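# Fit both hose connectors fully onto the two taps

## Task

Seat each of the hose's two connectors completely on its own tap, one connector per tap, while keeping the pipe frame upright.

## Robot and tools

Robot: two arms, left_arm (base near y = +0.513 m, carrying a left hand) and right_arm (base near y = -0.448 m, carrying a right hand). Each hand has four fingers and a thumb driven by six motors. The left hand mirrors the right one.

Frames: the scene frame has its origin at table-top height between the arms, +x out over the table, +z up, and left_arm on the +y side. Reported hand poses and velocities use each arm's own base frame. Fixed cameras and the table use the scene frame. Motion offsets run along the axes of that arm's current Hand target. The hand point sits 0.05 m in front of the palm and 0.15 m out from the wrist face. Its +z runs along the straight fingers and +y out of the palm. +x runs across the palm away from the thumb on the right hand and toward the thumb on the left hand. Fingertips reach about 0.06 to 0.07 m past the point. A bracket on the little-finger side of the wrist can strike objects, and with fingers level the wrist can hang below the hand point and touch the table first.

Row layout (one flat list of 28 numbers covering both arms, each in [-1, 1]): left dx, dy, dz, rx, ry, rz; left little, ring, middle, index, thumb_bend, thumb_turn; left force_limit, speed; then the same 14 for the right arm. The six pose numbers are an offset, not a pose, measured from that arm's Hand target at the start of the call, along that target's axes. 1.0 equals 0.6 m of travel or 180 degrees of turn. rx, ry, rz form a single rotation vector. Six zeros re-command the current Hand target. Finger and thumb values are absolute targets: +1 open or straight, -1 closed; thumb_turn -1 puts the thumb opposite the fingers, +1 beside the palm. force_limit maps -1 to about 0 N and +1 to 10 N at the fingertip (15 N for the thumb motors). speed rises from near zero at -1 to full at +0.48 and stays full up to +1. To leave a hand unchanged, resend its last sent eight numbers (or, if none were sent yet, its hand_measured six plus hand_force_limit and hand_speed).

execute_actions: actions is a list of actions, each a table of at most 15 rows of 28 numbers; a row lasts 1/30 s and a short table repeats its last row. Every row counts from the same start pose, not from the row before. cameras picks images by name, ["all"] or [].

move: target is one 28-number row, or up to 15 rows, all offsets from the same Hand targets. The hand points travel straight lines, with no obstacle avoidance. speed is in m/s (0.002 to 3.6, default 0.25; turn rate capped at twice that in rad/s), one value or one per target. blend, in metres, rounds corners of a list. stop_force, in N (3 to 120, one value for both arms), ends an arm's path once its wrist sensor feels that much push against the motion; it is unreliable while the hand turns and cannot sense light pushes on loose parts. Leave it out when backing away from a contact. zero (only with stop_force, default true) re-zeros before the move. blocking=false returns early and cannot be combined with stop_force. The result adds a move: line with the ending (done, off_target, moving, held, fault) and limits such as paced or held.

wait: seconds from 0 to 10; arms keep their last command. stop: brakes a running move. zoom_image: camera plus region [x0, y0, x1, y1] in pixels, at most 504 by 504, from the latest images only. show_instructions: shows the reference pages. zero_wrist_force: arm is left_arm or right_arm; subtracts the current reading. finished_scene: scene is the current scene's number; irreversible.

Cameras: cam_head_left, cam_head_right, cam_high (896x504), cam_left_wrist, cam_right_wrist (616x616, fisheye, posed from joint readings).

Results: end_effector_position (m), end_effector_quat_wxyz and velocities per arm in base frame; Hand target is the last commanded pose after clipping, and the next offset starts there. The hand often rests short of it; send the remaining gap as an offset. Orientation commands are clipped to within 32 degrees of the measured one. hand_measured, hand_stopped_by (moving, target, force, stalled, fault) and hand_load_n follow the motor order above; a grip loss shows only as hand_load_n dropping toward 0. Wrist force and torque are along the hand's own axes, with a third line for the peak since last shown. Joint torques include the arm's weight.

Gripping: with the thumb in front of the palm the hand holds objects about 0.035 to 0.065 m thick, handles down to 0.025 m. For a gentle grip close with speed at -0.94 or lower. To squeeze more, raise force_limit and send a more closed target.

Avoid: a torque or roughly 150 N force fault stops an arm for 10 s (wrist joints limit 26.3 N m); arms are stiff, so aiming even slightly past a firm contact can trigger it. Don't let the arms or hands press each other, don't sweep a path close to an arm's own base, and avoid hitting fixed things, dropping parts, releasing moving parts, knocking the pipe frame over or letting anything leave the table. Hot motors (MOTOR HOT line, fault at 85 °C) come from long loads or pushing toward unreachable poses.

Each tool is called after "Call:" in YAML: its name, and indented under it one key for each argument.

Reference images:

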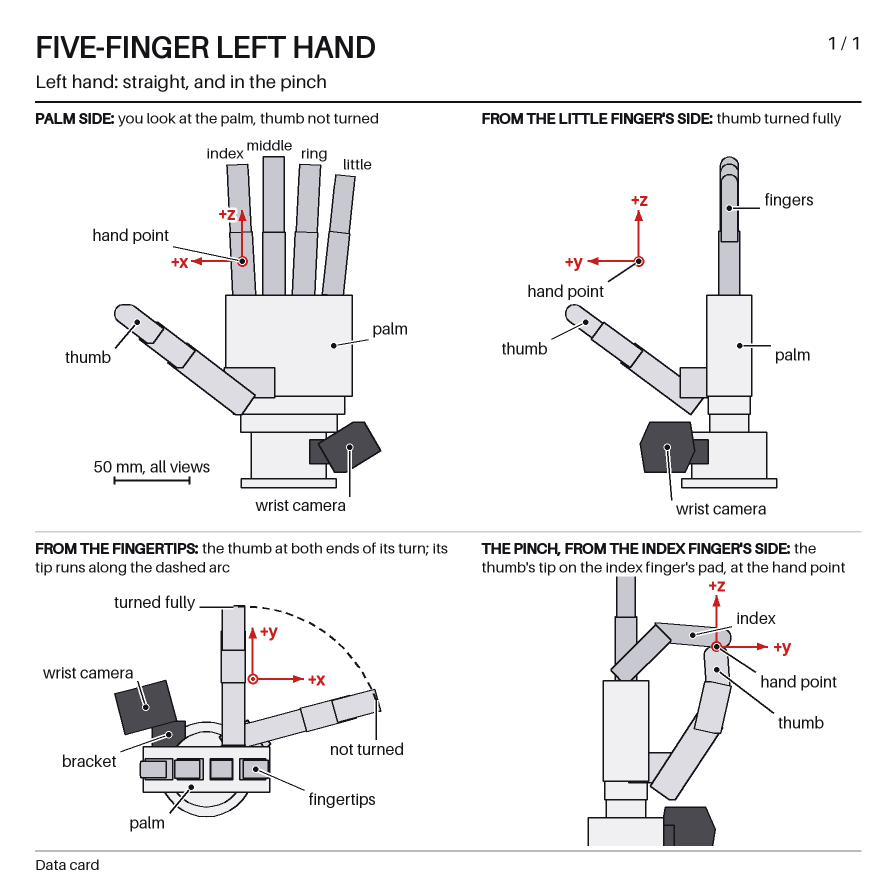

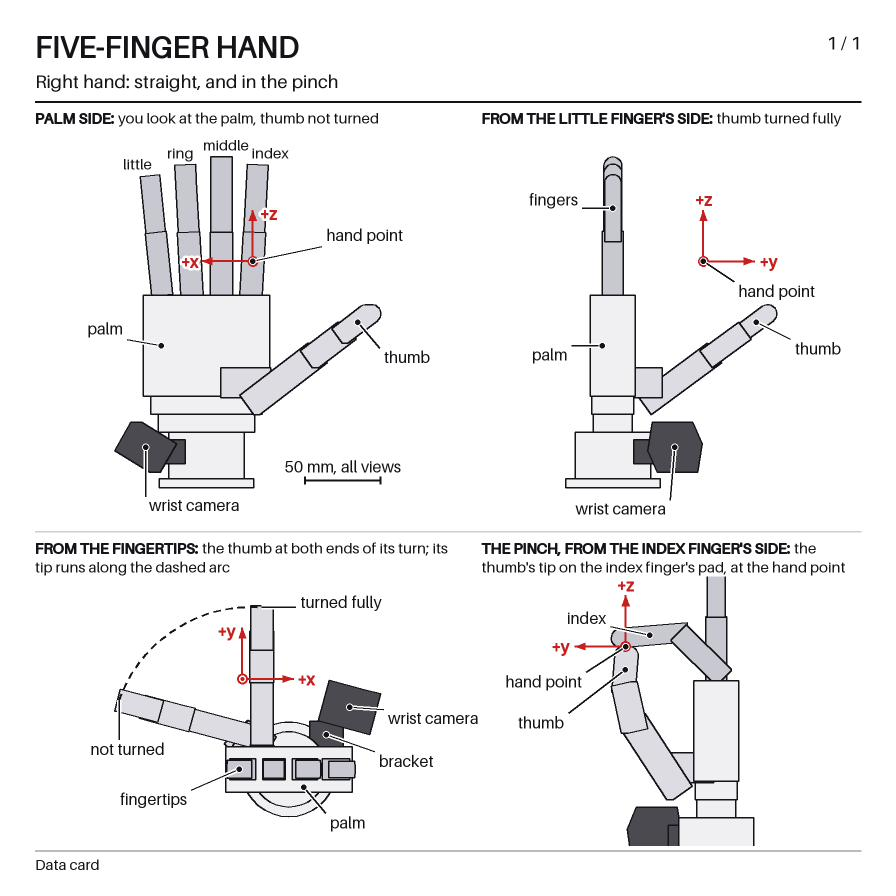

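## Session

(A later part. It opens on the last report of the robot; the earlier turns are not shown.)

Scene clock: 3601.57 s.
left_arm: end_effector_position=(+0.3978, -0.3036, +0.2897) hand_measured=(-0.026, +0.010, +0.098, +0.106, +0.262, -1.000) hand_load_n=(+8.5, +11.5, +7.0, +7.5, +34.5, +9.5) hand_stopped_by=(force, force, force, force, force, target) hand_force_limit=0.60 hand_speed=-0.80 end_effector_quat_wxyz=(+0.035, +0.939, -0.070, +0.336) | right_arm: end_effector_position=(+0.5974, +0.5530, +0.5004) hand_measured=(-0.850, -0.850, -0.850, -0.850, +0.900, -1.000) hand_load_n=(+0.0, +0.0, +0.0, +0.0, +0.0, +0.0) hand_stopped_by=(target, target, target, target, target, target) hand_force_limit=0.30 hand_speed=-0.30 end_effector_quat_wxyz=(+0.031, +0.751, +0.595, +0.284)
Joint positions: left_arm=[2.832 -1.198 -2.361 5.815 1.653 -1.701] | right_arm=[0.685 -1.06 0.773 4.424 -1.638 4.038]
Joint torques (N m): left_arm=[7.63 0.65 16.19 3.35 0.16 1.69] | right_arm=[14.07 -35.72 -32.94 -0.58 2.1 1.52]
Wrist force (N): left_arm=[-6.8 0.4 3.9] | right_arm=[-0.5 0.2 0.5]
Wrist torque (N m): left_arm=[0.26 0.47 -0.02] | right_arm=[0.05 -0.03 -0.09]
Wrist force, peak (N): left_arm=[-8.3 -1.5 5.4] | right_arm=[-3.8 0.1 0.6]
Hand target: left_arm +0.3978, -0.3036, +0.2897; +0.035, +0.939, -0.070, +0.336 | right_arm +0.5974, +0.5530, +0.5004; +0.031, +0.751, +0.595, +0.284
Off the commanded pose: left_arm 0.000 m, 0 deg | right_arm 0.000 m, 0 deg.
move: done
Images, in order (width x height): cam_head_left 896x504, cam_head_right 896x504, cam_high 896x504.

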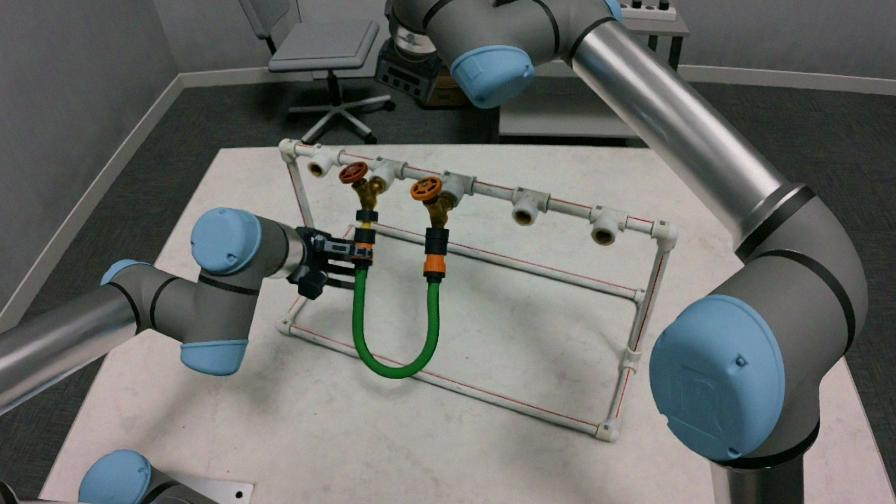

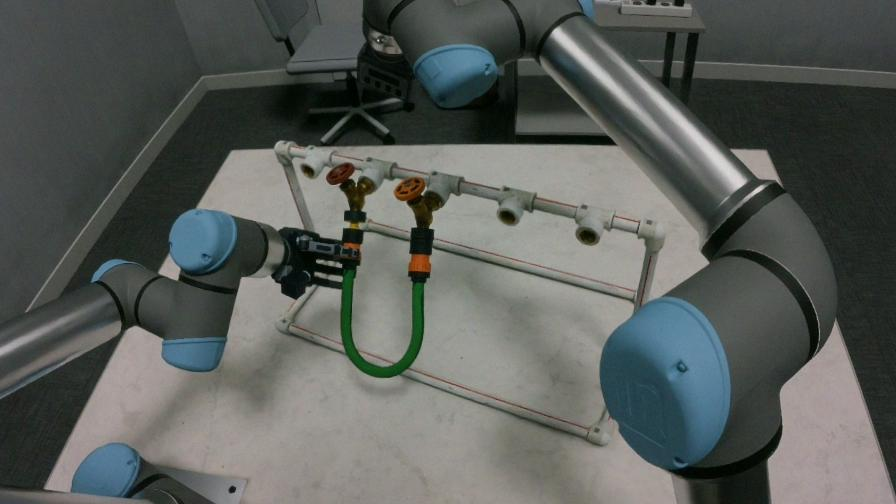

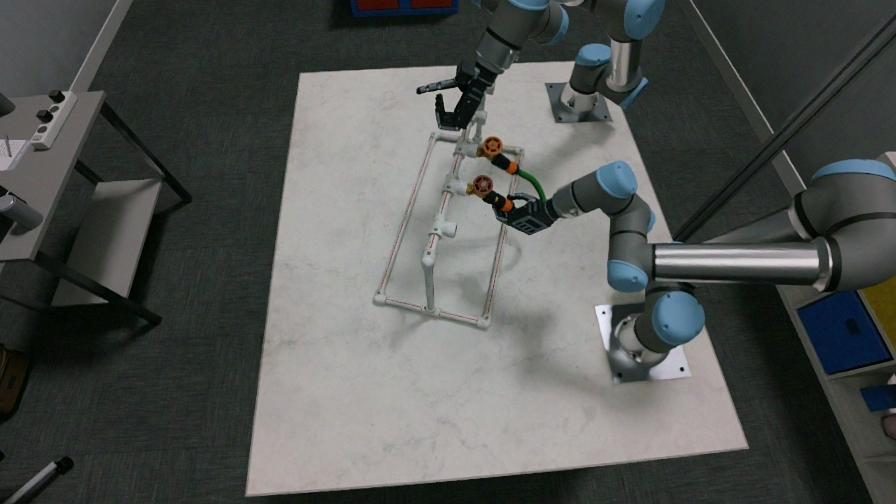

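Call:
move:
  target: [0,0,0,0,0,0,-0.25,-0.25,-0.25,-0.25,0.1,-1,0.6,-0.8,0,-0.0083,0.21,0,0,0,-0.85,-0.85,-0.85,-0.85,0.9,-1,0.3,-0.3]
  speed: 0.08
  stop_force: 8
  cameras: ["cam_head_left","cam_high","cam_head_right","cam_right_wrist"]

Call:
zoom_image:
  camera: "cam_head_left"
  region: [260, 60, 560, 260]

Call:
zoom_image:
  camera: "cam_high"
  region: [390, 60, 570, 260]

Scene clock: 3616.03 s.
left_arm: end_effector_position=(+0.3978, -0.3036, +0.2897) hand_measured=(-0.026, +0.010, +0.098, +0.106, +0.262, -1.000) hand_load_n=(+8.5, +11.0, +7.5, +7.0, +34.5, +9.5) hand_stopped_by=(force, force, force, force, force, target) hand_force_limit=0.60 hand_speed=-0.80 end_effector_quat_wxyz=(+0.035, +0.939, -0.070, +0.336) | right_arm: end_effector_position=(+0.6514, +0.5912, +0.3931) hand_measured=(-0.850, -0.850, -0.850, -0.850, +0.900, -1.000) hand_load_n=(+0.0, +0.0, +0.0, +0.0, +0.0, +0.0) hand_stopped_by=(target, target, target, target, target, target) hand_force_limit=0.30 hand_speed=-0.30 end_effector_quat_wxyz=(+0.031, +0.751, +0.595, +0.284)
Joint positions: left_arm=[2.832 -1.198 -2.361 5.815 1.653 -1.701] | right_arm=[0.679 -0.916 0.821 4.231 -1.634 4.033]
Joint torques (N m): left_arm=[6.4 1.92 16.72 4.25 0.23 1.54] | right_arm=[-13.03 -42.84 -34.16 -5.72 2 -1.98]
Wrist force (N): left_arm=[-6.9 0.2 3.8] | right_arm=[-0.6 0.0 0.6]
Wrist torque (N m): left_arm=[0.23 0.49 -0.01] | right_arm=[0.04 -0.02 -0.02]
Wrist force, peak (N): left_arm=[-7.1 0.2 4.0] | right_arm=[-0.5 -0.1 1.2]
Hand target: left_arm +0.3978, -0.3036, +0.2897; +0.035, +0.939, -0.070, +0.336 | right_arm +0.6514, +0.5912, +0.3931; +0.031, +0.751, +0.595, +0.284
Off the commanded pose: left_arm 0.000 m, 0 deg | right_arm 0.000 m, 0 deg.
move: done
camera_calibration:
cam_right_wrist: T_world_to_cam=[[0.872833, -0.0234349, 0.487455, -0.747739], [-0.130197, -0.973826, 0.186311, 0.588144], [0.47033, -0.226084, -0.853039, 0.275761], [0, 0, 0, 1]] pos_world=[0.599527, 0.617572, 0.490147]
Images, in order (width x height): cam_head_left 896x504, cam_head_right 896x504, cam_high 896x504, cam_right_wrist 616x616.

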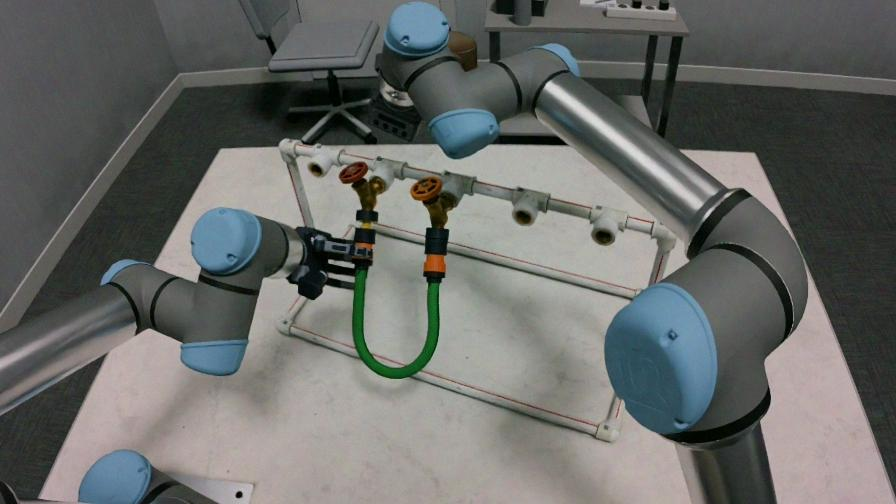

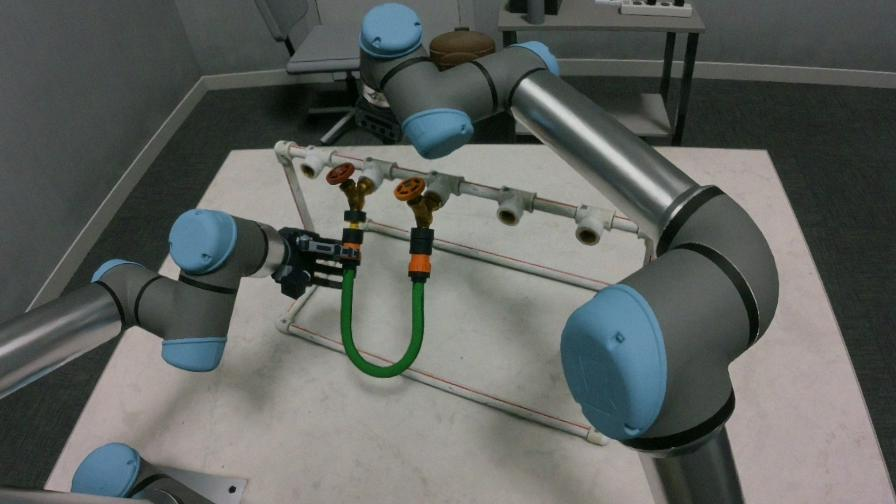

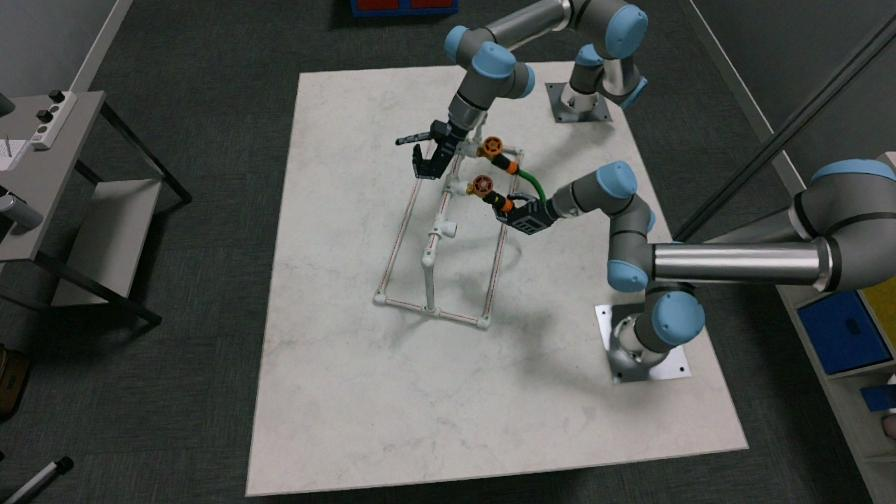

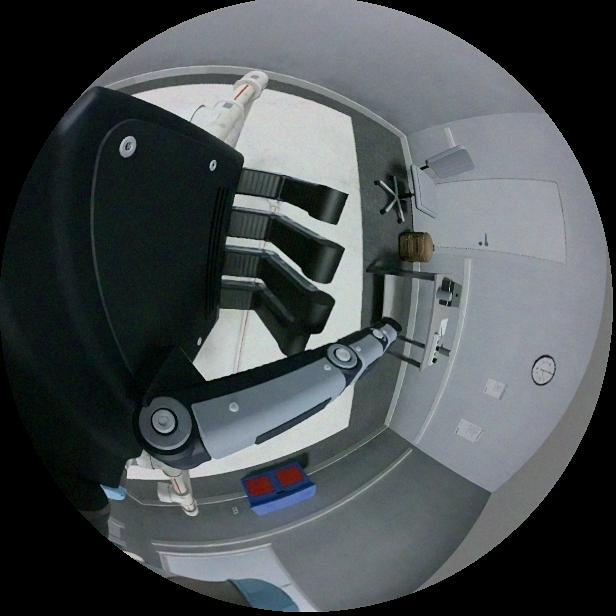

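Scaled by 1.680 from the camera's 896x504 image, which has a finer 1280x720 frame.

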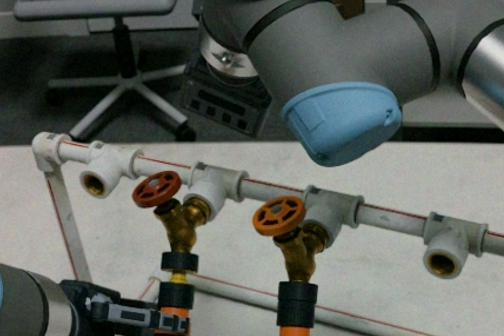

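Scaled by 2.520 from the camera's 896x504 image, which has a finer 1280x720 frame.

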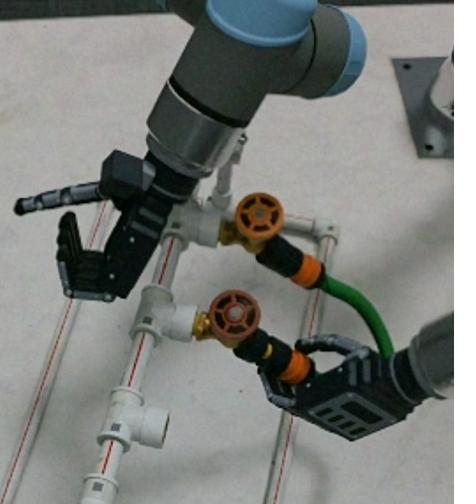

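Call:
move:
  target: [0,0,0,0,0,0,-0.25,-0.25,-0.25,-0.25,0.1,-1,0.6,-0.8,0,0,0.06,0,0,0,-0.85,-0.85,-0.85,-0.85,0.9,-1,0.3,-0.3]
  speed: 0.06
  stop_force: 8
  cameras: ["cam_head_left","cam_high","cam_head_right","cam_left_wrist"]

Call:
zoom_image:
  camera: "cam_head_left"
  region: [320, 80, 520, 220]

Call:
zoom_image:
  camera: "cam_high"
  region: [420, 60, 550, 220]

Call:
zoom_image:
  camera: "cam_left_wrist"
  region: [60, 330, 400, 560]

Scene clock: 3635.83 s.
left_arm: end_effector_position=(+0.3978, -0.3036, +0.2897) hand_measured=(-0.026, +0.010, +0.098, +0.106, +0.262, -1.000) hand_load_n=(+8.5, +11.5, +7.0, +7.5, +34.5, +10.0) hand_stopped_by=(force, force, force, force, force, target) hand_force_limit=0.60 hand_speed=-0.80 end_effector_quat_wxyz=(+0.035, +0.939, -0.070, +0.336) | right_arm: end_effector_position=(+0.6681, +0.6017, +0.3630) hand_measured=(-0.850, -0.850, -0.850, -0.850, +0.900, -1.000) hand_load_n=(+0.0, +0.0, +0.0, +0.0, +0.0, +0.0) hand_stopped_by=(target, target, target, target, target, target) hand_force_limit=0.30 hand_speed=-0.30 end_effector_quat_wxyz=(+0.031, +0.751, +0.595, +0.284)
Joint positions: left_arm=[2.832 -1.198 -2.361 5.815 1.653 -1.701] | right_arm=[0.676 -0.862 0.806 4.192 -1.633 4.03]
Joint torques (N m): left_arm=[5.45 3.46 16.55 4.78 0.24 1.43] | right_arm=[-12.73 -44.01 -33.16 -5.75 1.94 -1.85]
Wrist force (N): left_arm=[-6.9 0.3 3.9] | right_arm=[-0.4 0.2 0.6]
Wrist torque (N m): left_arm=[0.24 0.48 -0.02] | right_arm=[0.06 -0.04 0.00]
Wrist force, peak (N): left_arm=[-7.1 0.4 4.0] | right_arm=[-0.5 0.1 1.1]
Hand target: left_arm +0.3978, -0.3036, +0.2897; +0.035, +0.939, -0.070, +0.336 | right_arm +0.6681, +0.6017, +0.3630; +0.031, +0.751, +0.595, +0.284
Off the commanded pose: left_arm 0.000 m, 0 deg | right_arm 0.000 m, 0 deg.
move: done
camera_calibration:
cam_left_wrist: T_world_to_cam=[[0.330974, 0.936403, 0.116646, 0.112568], [0.277531, -0.214741, 0.93641, -0.445816], [0.901905, -0.277554, -0.330954, -0.236617], [0, 0, 0, 1]] pos_world=[0.299876, -0.266818, 0.326026]
Images, in order (width x height): cam_head_left 896x504, cam_head_right 896x504, cam_high 896x504, cam_left_wrist 616x616.

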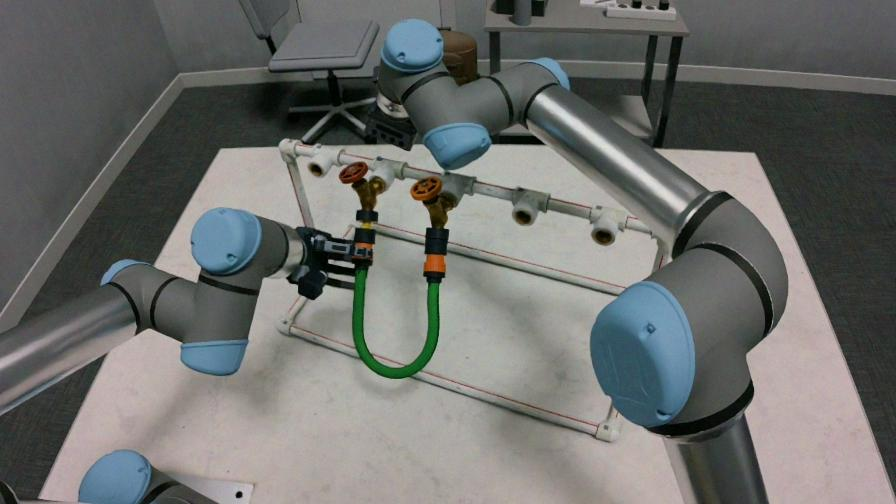

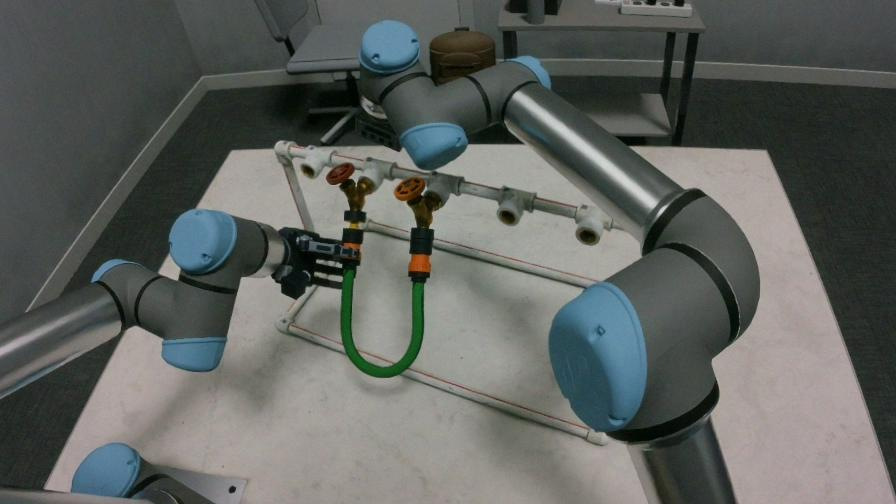

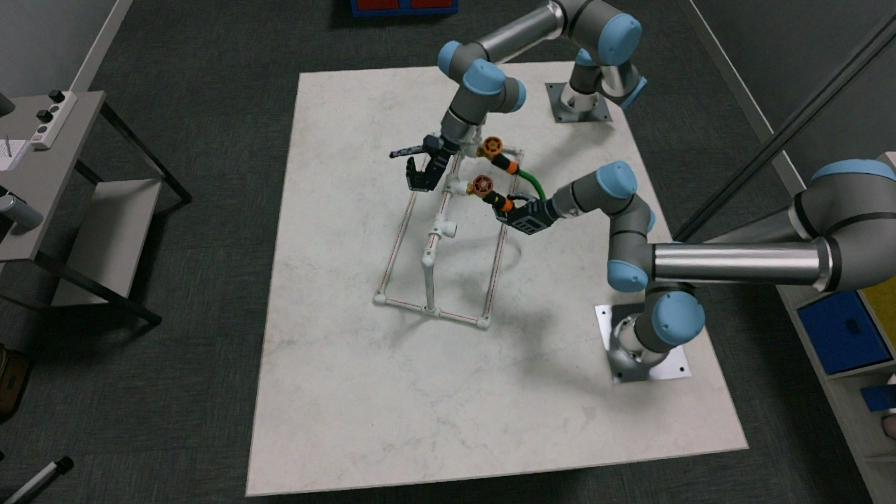

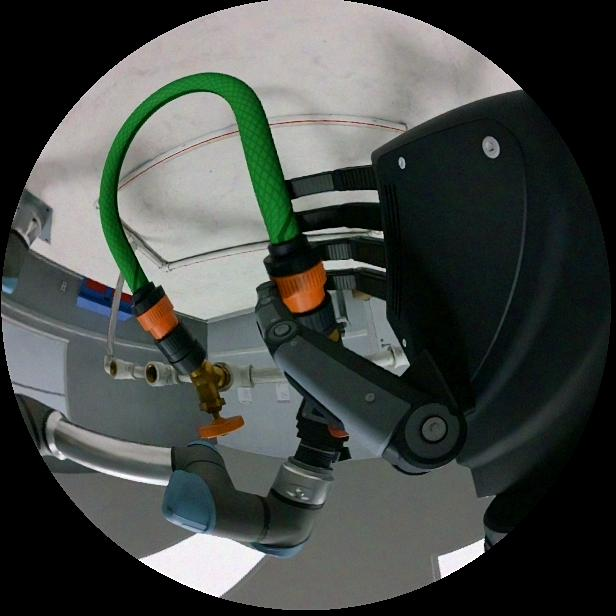

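Scaled by 2.520 from the camera's 896x504 image, which has a finer 1280x720 frame.

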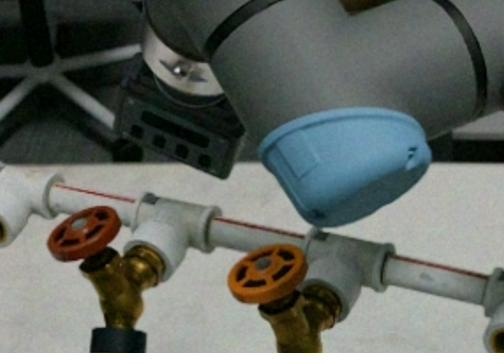

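Scaled by 3.150 from the camera's 896x504 image, which has a finer 1280x720 frame.

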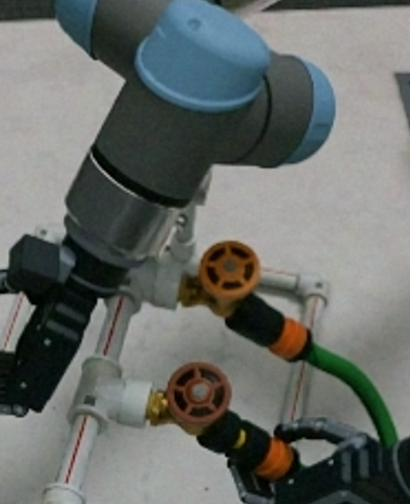

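Scaled by 1.482 from the camera's 616x616 image, which has a finer 880x880 frame.

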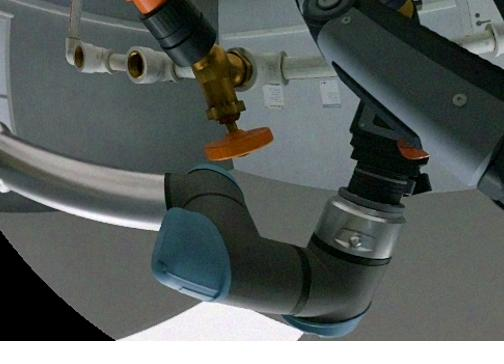

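Call:
move:
  target: [0,0,0,0,0,0,-0.25,-0.25,-0.25,-0.25,0.1,-1,0.6,-0.8,0,0,0.045,0,0,0,-0.85,-0.85,-0.85,-0.85,0.9,-1,0.3,-0.3]
  speed: 0.05
  stop_force: 8
  cameras: ["cam_head_left","cam_high"]

Call:
zoom_image:
  camera: "cam_head_left"
  region: [320, 80, 520, 280]

Call:
zoom_image:
  camera: "cam_high"
  region: [390, 100, 540, 250]

Scene clock: 3649.37 s.
left_arm: end_effector_position=(+0.3978, -0.3036, +0.2897) hand_measured=(-0.026, +0.010, +0.098, +0.106, +0.262, -1.000) hand_load_n=(+8.0, +11.0, +7.0, +7.5, +34.5, +9.5) hand_stopped_by=(force, force, force, force, force, target) hand_force_limit=0.60 hand_speed=-0.80 end_effector_quat_wxyz=(+0.035, +0.939, -0.070, +0.336) | right_arm: end_effector_position=(+0.6806, +0.6096, +0.3404) hand_measured=(-0.850, -0.850, -0.850, -0.850, +0.900, -1.000) hand_load_n=(+0.0, +0.0, +0.0, +0.0, +0.0, +0.0) hand_stopped_by=(target, target, target, target, target, target) hand_force_limit=0.30 hand_speed=-0.30 end_effector_quat_wxyz=(+0.031, +0.751, +0.595, +0.284)
Joint positions: left_arm=[2.832 -1.198 -2.361 5.815 1.653 -1.701] | right_arm=[0.673 -0.817 0.787 4.166 -1.631 4.028]
Joint torques (N m): left_arm=[5.45 4.11 16.37 4.91 0.19 1.3] | right_arm=[-12.46 -45.84 -33.33 -5.71 2.05 -1.97]
Wrist force (N): left_arm=[-7.0 0.3 4.1] | right_arm=[-0.5 0.1 0.7]
Wrist torque (N m): left_arm=[0.23 0.50 -0.03] | right_arm=[0.03 -0.04 0.00]
Wrist force, peak (N): left_arm=[-7.1 0.3 4.0] | right_arm=[-0.5 0.0 1.0]
Hand target: left_arm +0.3978, -0.3036, +0.2897; +0.035, +0.939, -0.070, +0.336 | right_arm +0.6806, +0.6096, +0.3404; +0.031, +0.751, +0.595, +0.284
Off the commanded pose: left_arm 0.000 m, 0 deg | right_arm 0.000 m, 0 deg.
move: done
Images, in order (width x height): cam_head_left 896x504, cam_high 896x504.

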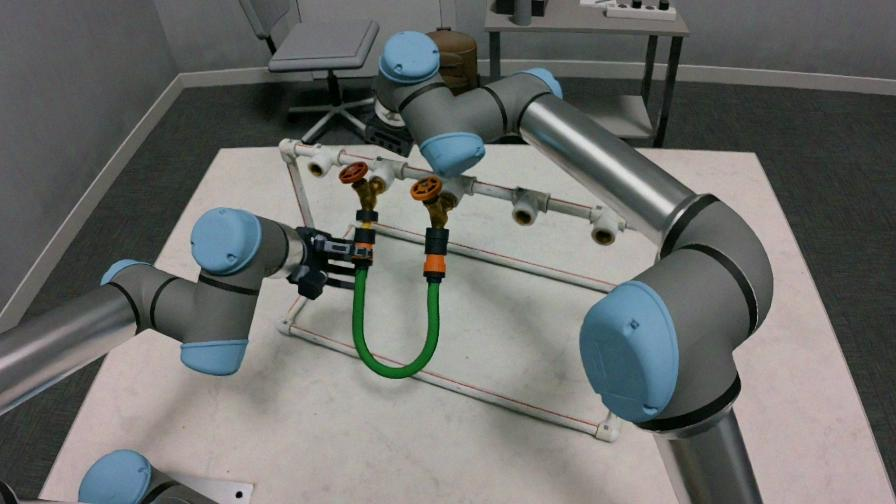

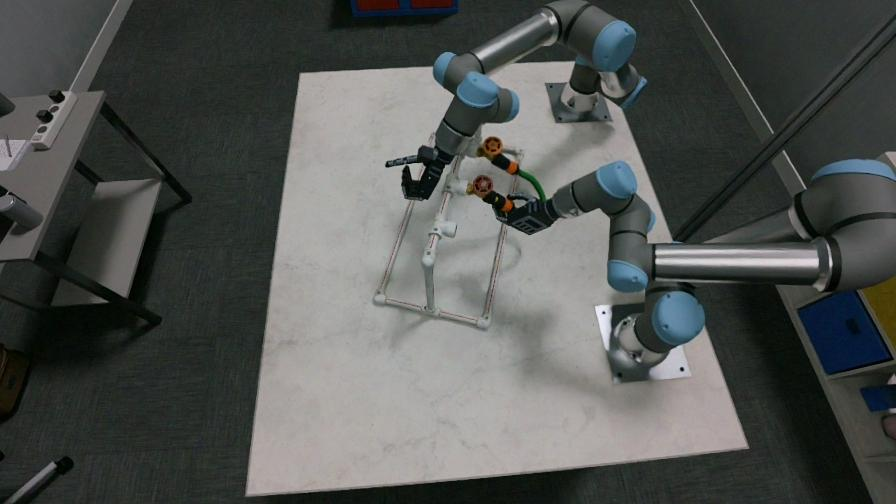

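Scaled by 2.520 from the camera's 896x504 image, which has a finer 1280x720 frame.

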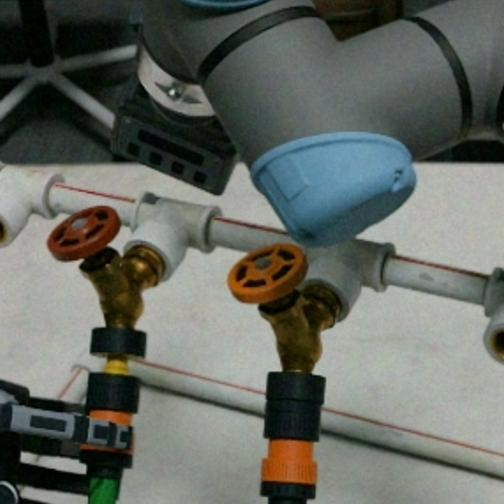

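Scaled by 3.360 from the camera's 896x504 image, which has a finer 1280x720 frame.

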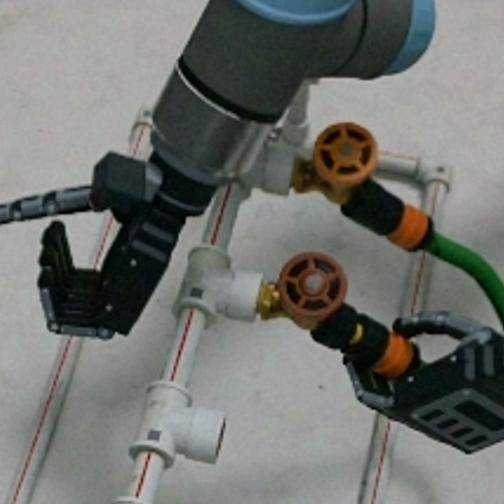

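Call:
move:
  target: [0,0,0,0,0,0,-0.25,-0.25,-0.25,-0.25,0.1,-1,0.6,-0.8,0,-0.0667,0,0,0,0,-0.85,-0.85,-0.85,-0.85,0.9,-1,0.3,-0.3]
  speed: 0.02
  stop_force: 5
  cameras: ["cam_head_left","cam_high"]

Call:
zoom_image:
  camera: "cam_head_left"
  region: [320, 80, 520, 280]

Call:
zoom_image:
  camera: "cam_high"
  region: [390, 100, 540, 250]

Scene clock: 3658.03 s.
left_arm: end_effector_position=(+0.3978, -0.3036, +0.2897) hand_measured=(-0.026, +0.010, +0.098, +0.106, +0.262, -1.000) hand_load_n=(+9.5, +11.5, +6.0, +4.5, +36.0, +8.0) hand_stopped_by=(force, force, force, force, force, target) hand_force_limit=0.60 hand_speed=-0.80 end_effector_quat_wxyz=(+0.035, +0.939, -0.070, +0.336) | right_arm: end_effector_position=(+0.6580, +0.6171, +0.3305) hand_measured=(-0.850, -0.850, -0.850, -0.850, +0.900, -1.000) hand_load_n=(+0.0, +0.0, +0.0, +0.0, +0.0, +0.0) hand_stopped_by=(target, target, target, target, target, target) hand_force_limit=0.30 hand_speed=-0.30 end_effector_quat_wxyz=(+0.031, +0.751, +0.595, +0.284)
Joint positions: left_arm=[2.832 -1.198 -2.361 5.815 1.653 -1.701] | right_arm=[0.7 -0.847 0.864 4.121 -1.646 4.05]
Joint torques (N m): left_arm=[3.91 5.2 16.76 4.88 0.14 1.09] | right_arm=[-12.66 -45.28 -33.71 -0.39 1.78 -1.9]
Wrist force (N): left_arm=[-8.6 1.8 -0.9] | right_arm=[-0.5 0.1 0.7]
Wrist torque (N m): left_arm=[0.25 0.62 -0.08] | right_arm=[0.06 -0.04 -0.06]
Wrist force, peak (N): left_arm=[-10.4 1.4 -1.0] | right_arm=[1.4 11.4 -0.3]
Hand target: left_arm +0.3978, -0.3036, +0.2897; +0.035, +0.939, -0.070, +0.336 | right_arm +0.6580, +0.6171, +0.3305; +0.031, +0.751, +0.595, +0.284 (not the last commanded pose)
Off the commanded pose: left_arm 0.000 m, 0 deg | right_arm 0.014 m, 0 deg.
move: contact (right_arm)
Images, in order (width x height): cam_head_left 896x504, cam_high 896x504.

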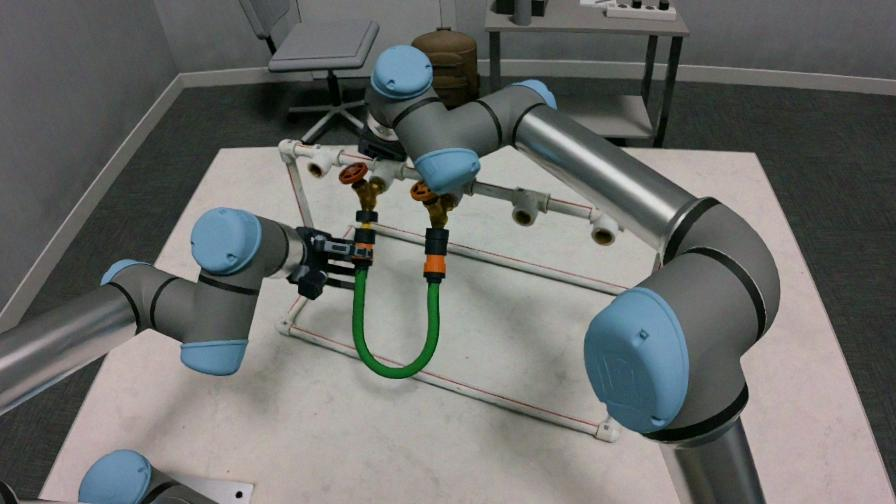

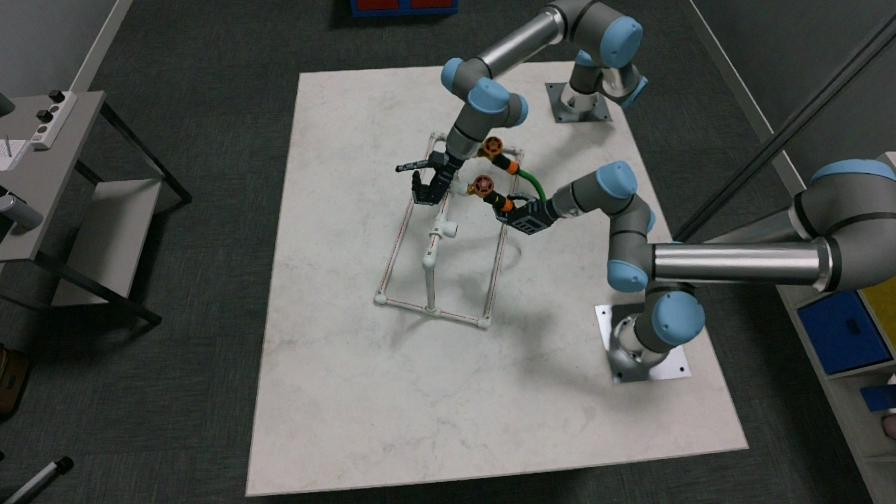

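Scaled by 2.520 from the camera's 896x504 image, which has a finer 1280x720 frame.

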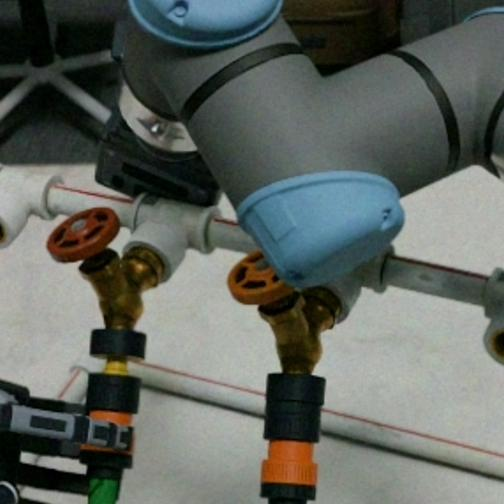

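Scaled by 3.360 from the camera's 896x504 image, which has a finer 1280x720 frame.

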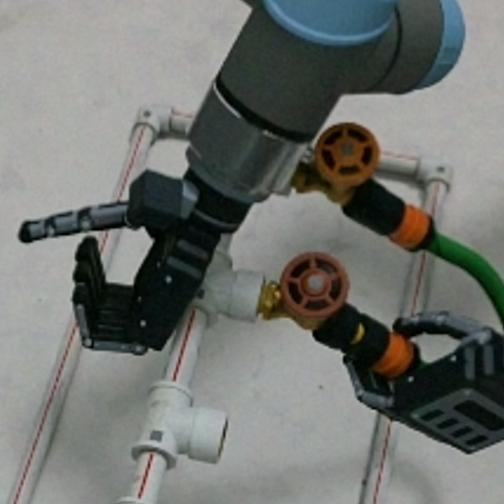

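Call:
move:
  target: [0,0,0,0,0,0,-0.25,-0.25,-0.25,-0.25,0.1,-1,0.6,-0.8,0,-0.005,0,0,0,0,-0.85,-0.85,-0.85,-0.85,0.9,-1,0.3,-0.3]
  speed: 0.02

Call:
move:
  target: [0.0067,0,0,0,0,0,-0.25,-0.25,-0.25,-0.25,0.1,-1,0.6,-0.8,0,0,0,0,0,0,-0.85,-0.85,-0.85,-0.85,0.9,-1,0.3,-0.3]
  speed: 0.012
  stop_force: 36
  zero: false
  cameras: ["cam_head_left","cam_high"]

Call:
zoom_image:
  camera: "cam_head_left"
  region: [320, 130, 460, 290]

Scene clock: 3665.23 s.
left_arm: end_effector_position=(+0.3978, -0.3036, +0.2897) hand_measured=(-0.026, +0.010, +0.098, +0.106, +0.262, -1.000) hand_load_n=(+11.5, +11.0, +3.0, +0.5, +39.0, +2.0) hand_stopped_by=(force, force, force, force, force, target) hand_force_limit=0.60 hand_speed=-0.80 end_effector_quat_wxyz=(+0.035, +0.939, -0.070, +0.336) | right_arm: end_effector_position=(+0.6556, +0.6179, +0.3295) hand_measured=(-0.850, -0.850, -0.850, -0.850, +0.900, -1.000) hand_load_n=(+0.0, +0.0, +0.0, +0.0, +0.0, +0.0) hand_stopped_by=(target, target, target, target, target, target) hand_force_limit=0.30 hand_speed=-0.30 end_effector_quat_wxyz=(+0.031, +0.751, +0.595, +0.284)
Joint positions: left_arm=[2.832 -1.198 -2.361 5.815 1.653 -1.701] | right_arm=[0.703 -0.85 0.872 4.116 -1.648 4.053]
Joint torques (N m): left_arm=[4.04 6.04 16.55 4.81 0.19 1.07] | right_arm=[30.87 -50.46 -5.44 -0.81 1.23 2.52]
Wrist force (N): left_arm=[-17.5 4.2 -9.6] | right_arm=[6.6 34.1 -0.8]
Wrist torque (N m): left_arm=[0.24 0.58 -0.05] | right_arm=[2.46 -0.39 0.46]
Wrist force, peak (N): left_arm=[-17.5 4.2 -9.6] | right_arm=[6.6 34.1 -0.8]
Hand target: left_arm +0.3978, -0.3036, +0.2897; +0.035, +0.939, -0.070, +0.336 | right_arm +0.6554, +0.6180, +0.3293; +0.031, +0.751, +0.595, +0.284
Off the commanded pose: left_arm 0.000 m, 0 deg | right_arm 0.000 m, 0 deg.
move: done

Scene clock: 3666.57 s.
left_arm: end_effector_position=(+0.4009, -0.3041, +0.2923) hand_measured=(-0.026, +0.010, +0.098, +0.106, +0.264, -1.000) hand_load_n=(+8.5, +8.0, +0.5, +0.0, +39.0, -11.5) hand_stopped_by=(force, force, force, force, force, target) hand_force_limit=0.60 hand_speed=-0.80 end_effector_quat_wxyz=(+0.035, +0.939, -0.070, +0.336) | right_arm: end_effector_position=(+0.6554, +0.6180, +0.3294) hand_measured=(-0.850, -0.850, -0.850, -0.850, +0.900, -1.000) hand_load_n=(+0.0, +0.0, +0.0, +0.0, +0.0, +0.0) hand_stopped_by=(target, target, target, target, target, target) hand_force_limit=0.30 hand_speed=-0.30 end_effector_quat_wxyz=(+0.031, +0.751, +0.595, +0.284)
Joint positions: left_arm=[2.834 -1.204 -2.351 5.81 1.652 -1.7] | right_arm=[0.703 -0.85 0.872 4.116 -1.648 4.053]
Joint torques (N m): left_arm=[20.32 -3.62 39.23 4.75 2.37 0.33] | right_arm=[29.36 -41.12 -4.49 1.56 4.51 2.39]
Wrist force (N): left_arm=[-29.1 9.6 -10.8] | right_arm=[8.6 36.7 -0.5]
Wrist torque (N m): left_arm=[0.19 0.58 -0.13] | right_arm=[2.55 -0.50 0.62]
Wrist force, peak (N): left_arm=[-30.3 7.6 -13.1] | right_arm=[7.2 40.1 0.6]
Hand target: left_arm +0.4009, -0.3041, +0.2923; +0.035, +0.939, -0.070, +0.336 | right_arm +0.6554, +0.6180, +0.3293; +0.031, +0.751, +0.595, +0.284
Off the commanded pose: left_arm 0.000 m, 0 deg | right_arm 0.000 m, 0 deg.
move: done
Images, in order (width x height): cam_head_left 896x504, cam_high 896x504.

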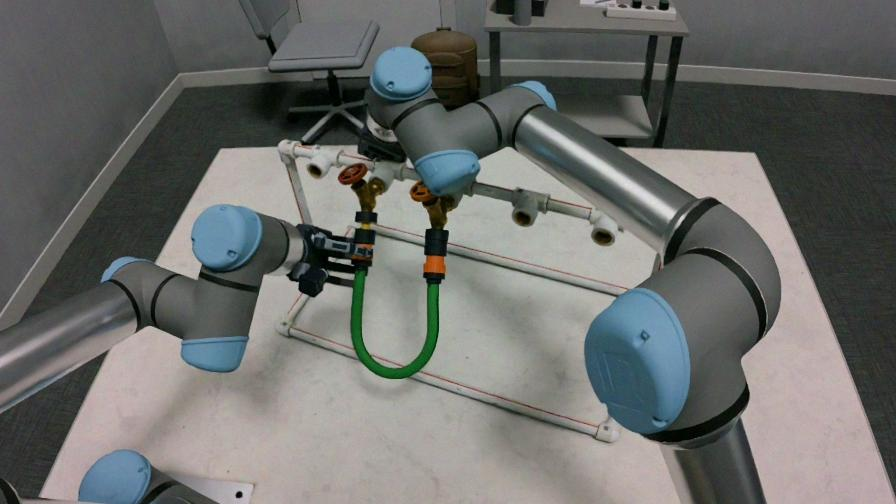

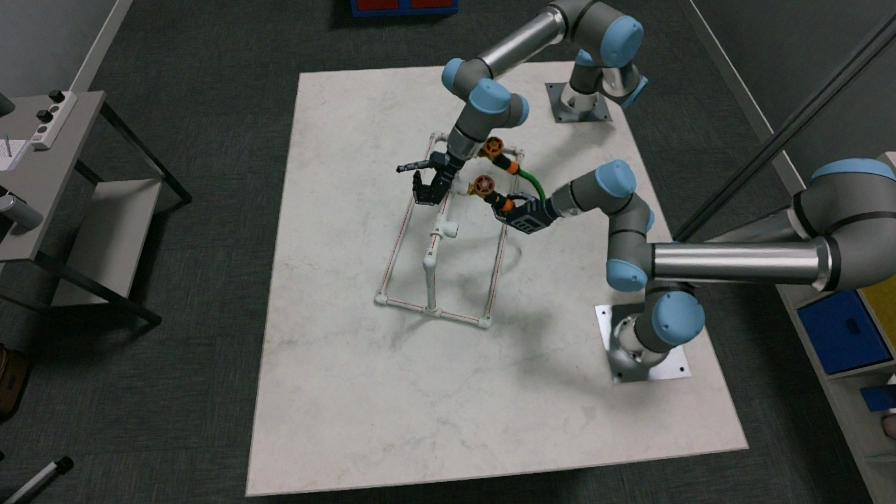

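Scaled by 3.150 from the camera's 896x504 image, which has a finer 1280x720 frame.

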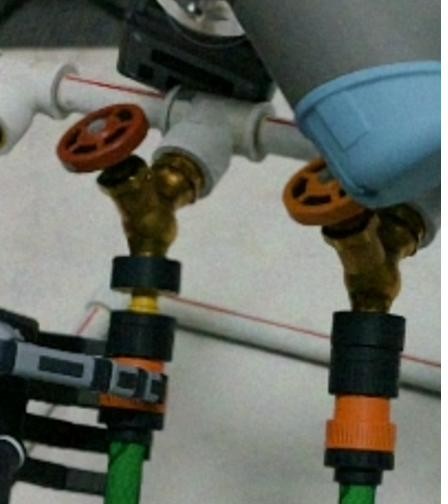

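Call:
move:
  target: [0.005,0.0015,-0.0017,0,0,0,-0.25,-0.25,-0.25,-0.25,0.1,-1,0.6,-0.8,0,0,0,0,0,0,-0.85,-0.85,-0.85,-0.85,0.9,-1,0.3,-0.3]
  speed: 0.012
  stop_force: 38
  zero: false
  cameras: ["cam_head_left"]

Call:
zoom_image:
  camera: "cam_head_left"
  region: [320, 130, 460, 290]

Scene clock: 3673.60 s.
left_arm: end_effector_position=(+0.4020, -0.3049, +0.2942) hand_measured=(-0.026, +0.010, +0.098, +0.106, +0.264, -1.000) hand_load_n=(+9.5, +11.0, +2.5, +1.5, +33.0, -9.5) hand_stopped_by=(force, force, force, force, force, target) hand_force_limit=0.60 hand_speed=-0.80 end_effector_quat_wxyz=(+0.035, +0.939, -0.070, +0.335) | right_arm: end_effector_position=(+0.6554, +0.6180, +0.3293) hand_measured=(-0.850, -0.850, -0.850, -0.850, +0.900, -1.000) hand_load_n=(+0.0, +0.0, +0.0, +0.0, +0.0, +0.0) hand_stopped_by=(target, target, target, target, target, target) hand_force_limit=0.30 hand_speed=-0.30 end_effector_quat_wxyz=(+0.031, +0.751, +0.595, +0.284)
Joint positions: left_arm=[2.833 -1.206 -2.344 5.805 1.653 -1.701] | right_arm=[0.703 -0.85 0.872 4.116 -1.648 4.053]
Joint torques (N m): left_arm=[18.61 25.26 32.05 13.4 0.99 -0.53] | right_arm=[12.15 -34.97 -7.16 4.34 2.63 0.72]
Wrist force (N): left_arm=[-43.8 2.7 -2.5] | right_arm=[8.4 39.1 -1.5]
Wrist torque (N m): left_arm=[0.23 0.60 -0.19] | right_arm=[2.78 -0.48 0.62]
Wrist force, peak (N): left_arm=[-49.5 2.4 0.2] | right_arm=[9.6 46.0 -2.0]
Hand target: left_arm +0.4021, -0.3049, +0.2943; +0.035, +0.939, -0.070, +0.336 (not the last commanded pose) | right_arm +0.6554, +0.6180, +0.3293; +0.031, +0.751, +0.595, +0.284
Off the commanded pose: left_arm 0.001 m, 0 deg | right_arm 0.000 m, 0 deg.
move: contact (left_arm)
Images, in order (width x height): cam_head_left 896x504.

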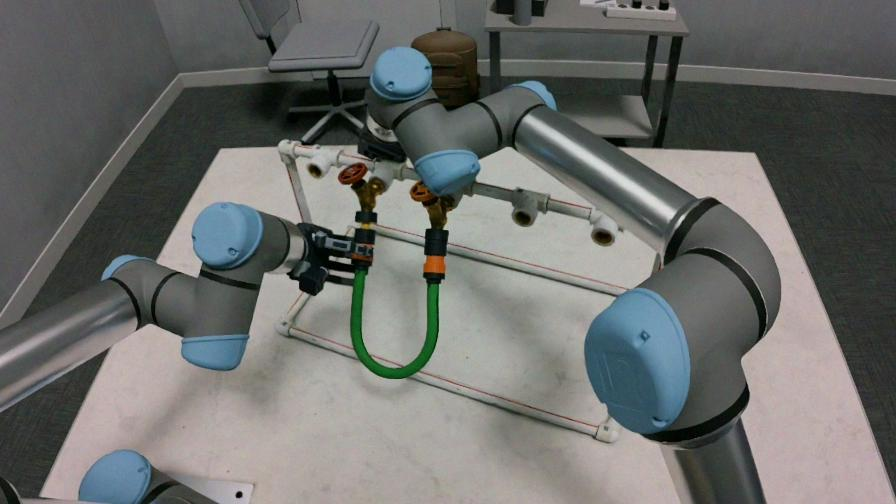

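Scaled by 3.150 from the camera's 896x504 image, which has a finer 1280x720 frame.

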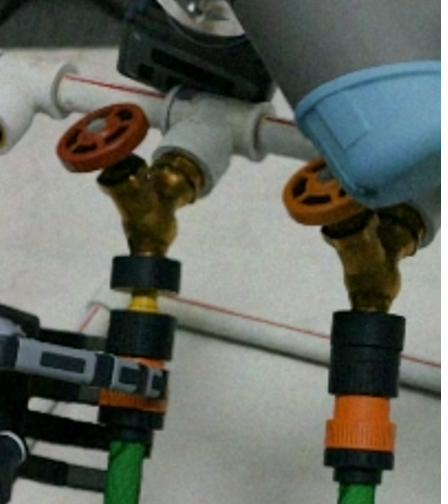

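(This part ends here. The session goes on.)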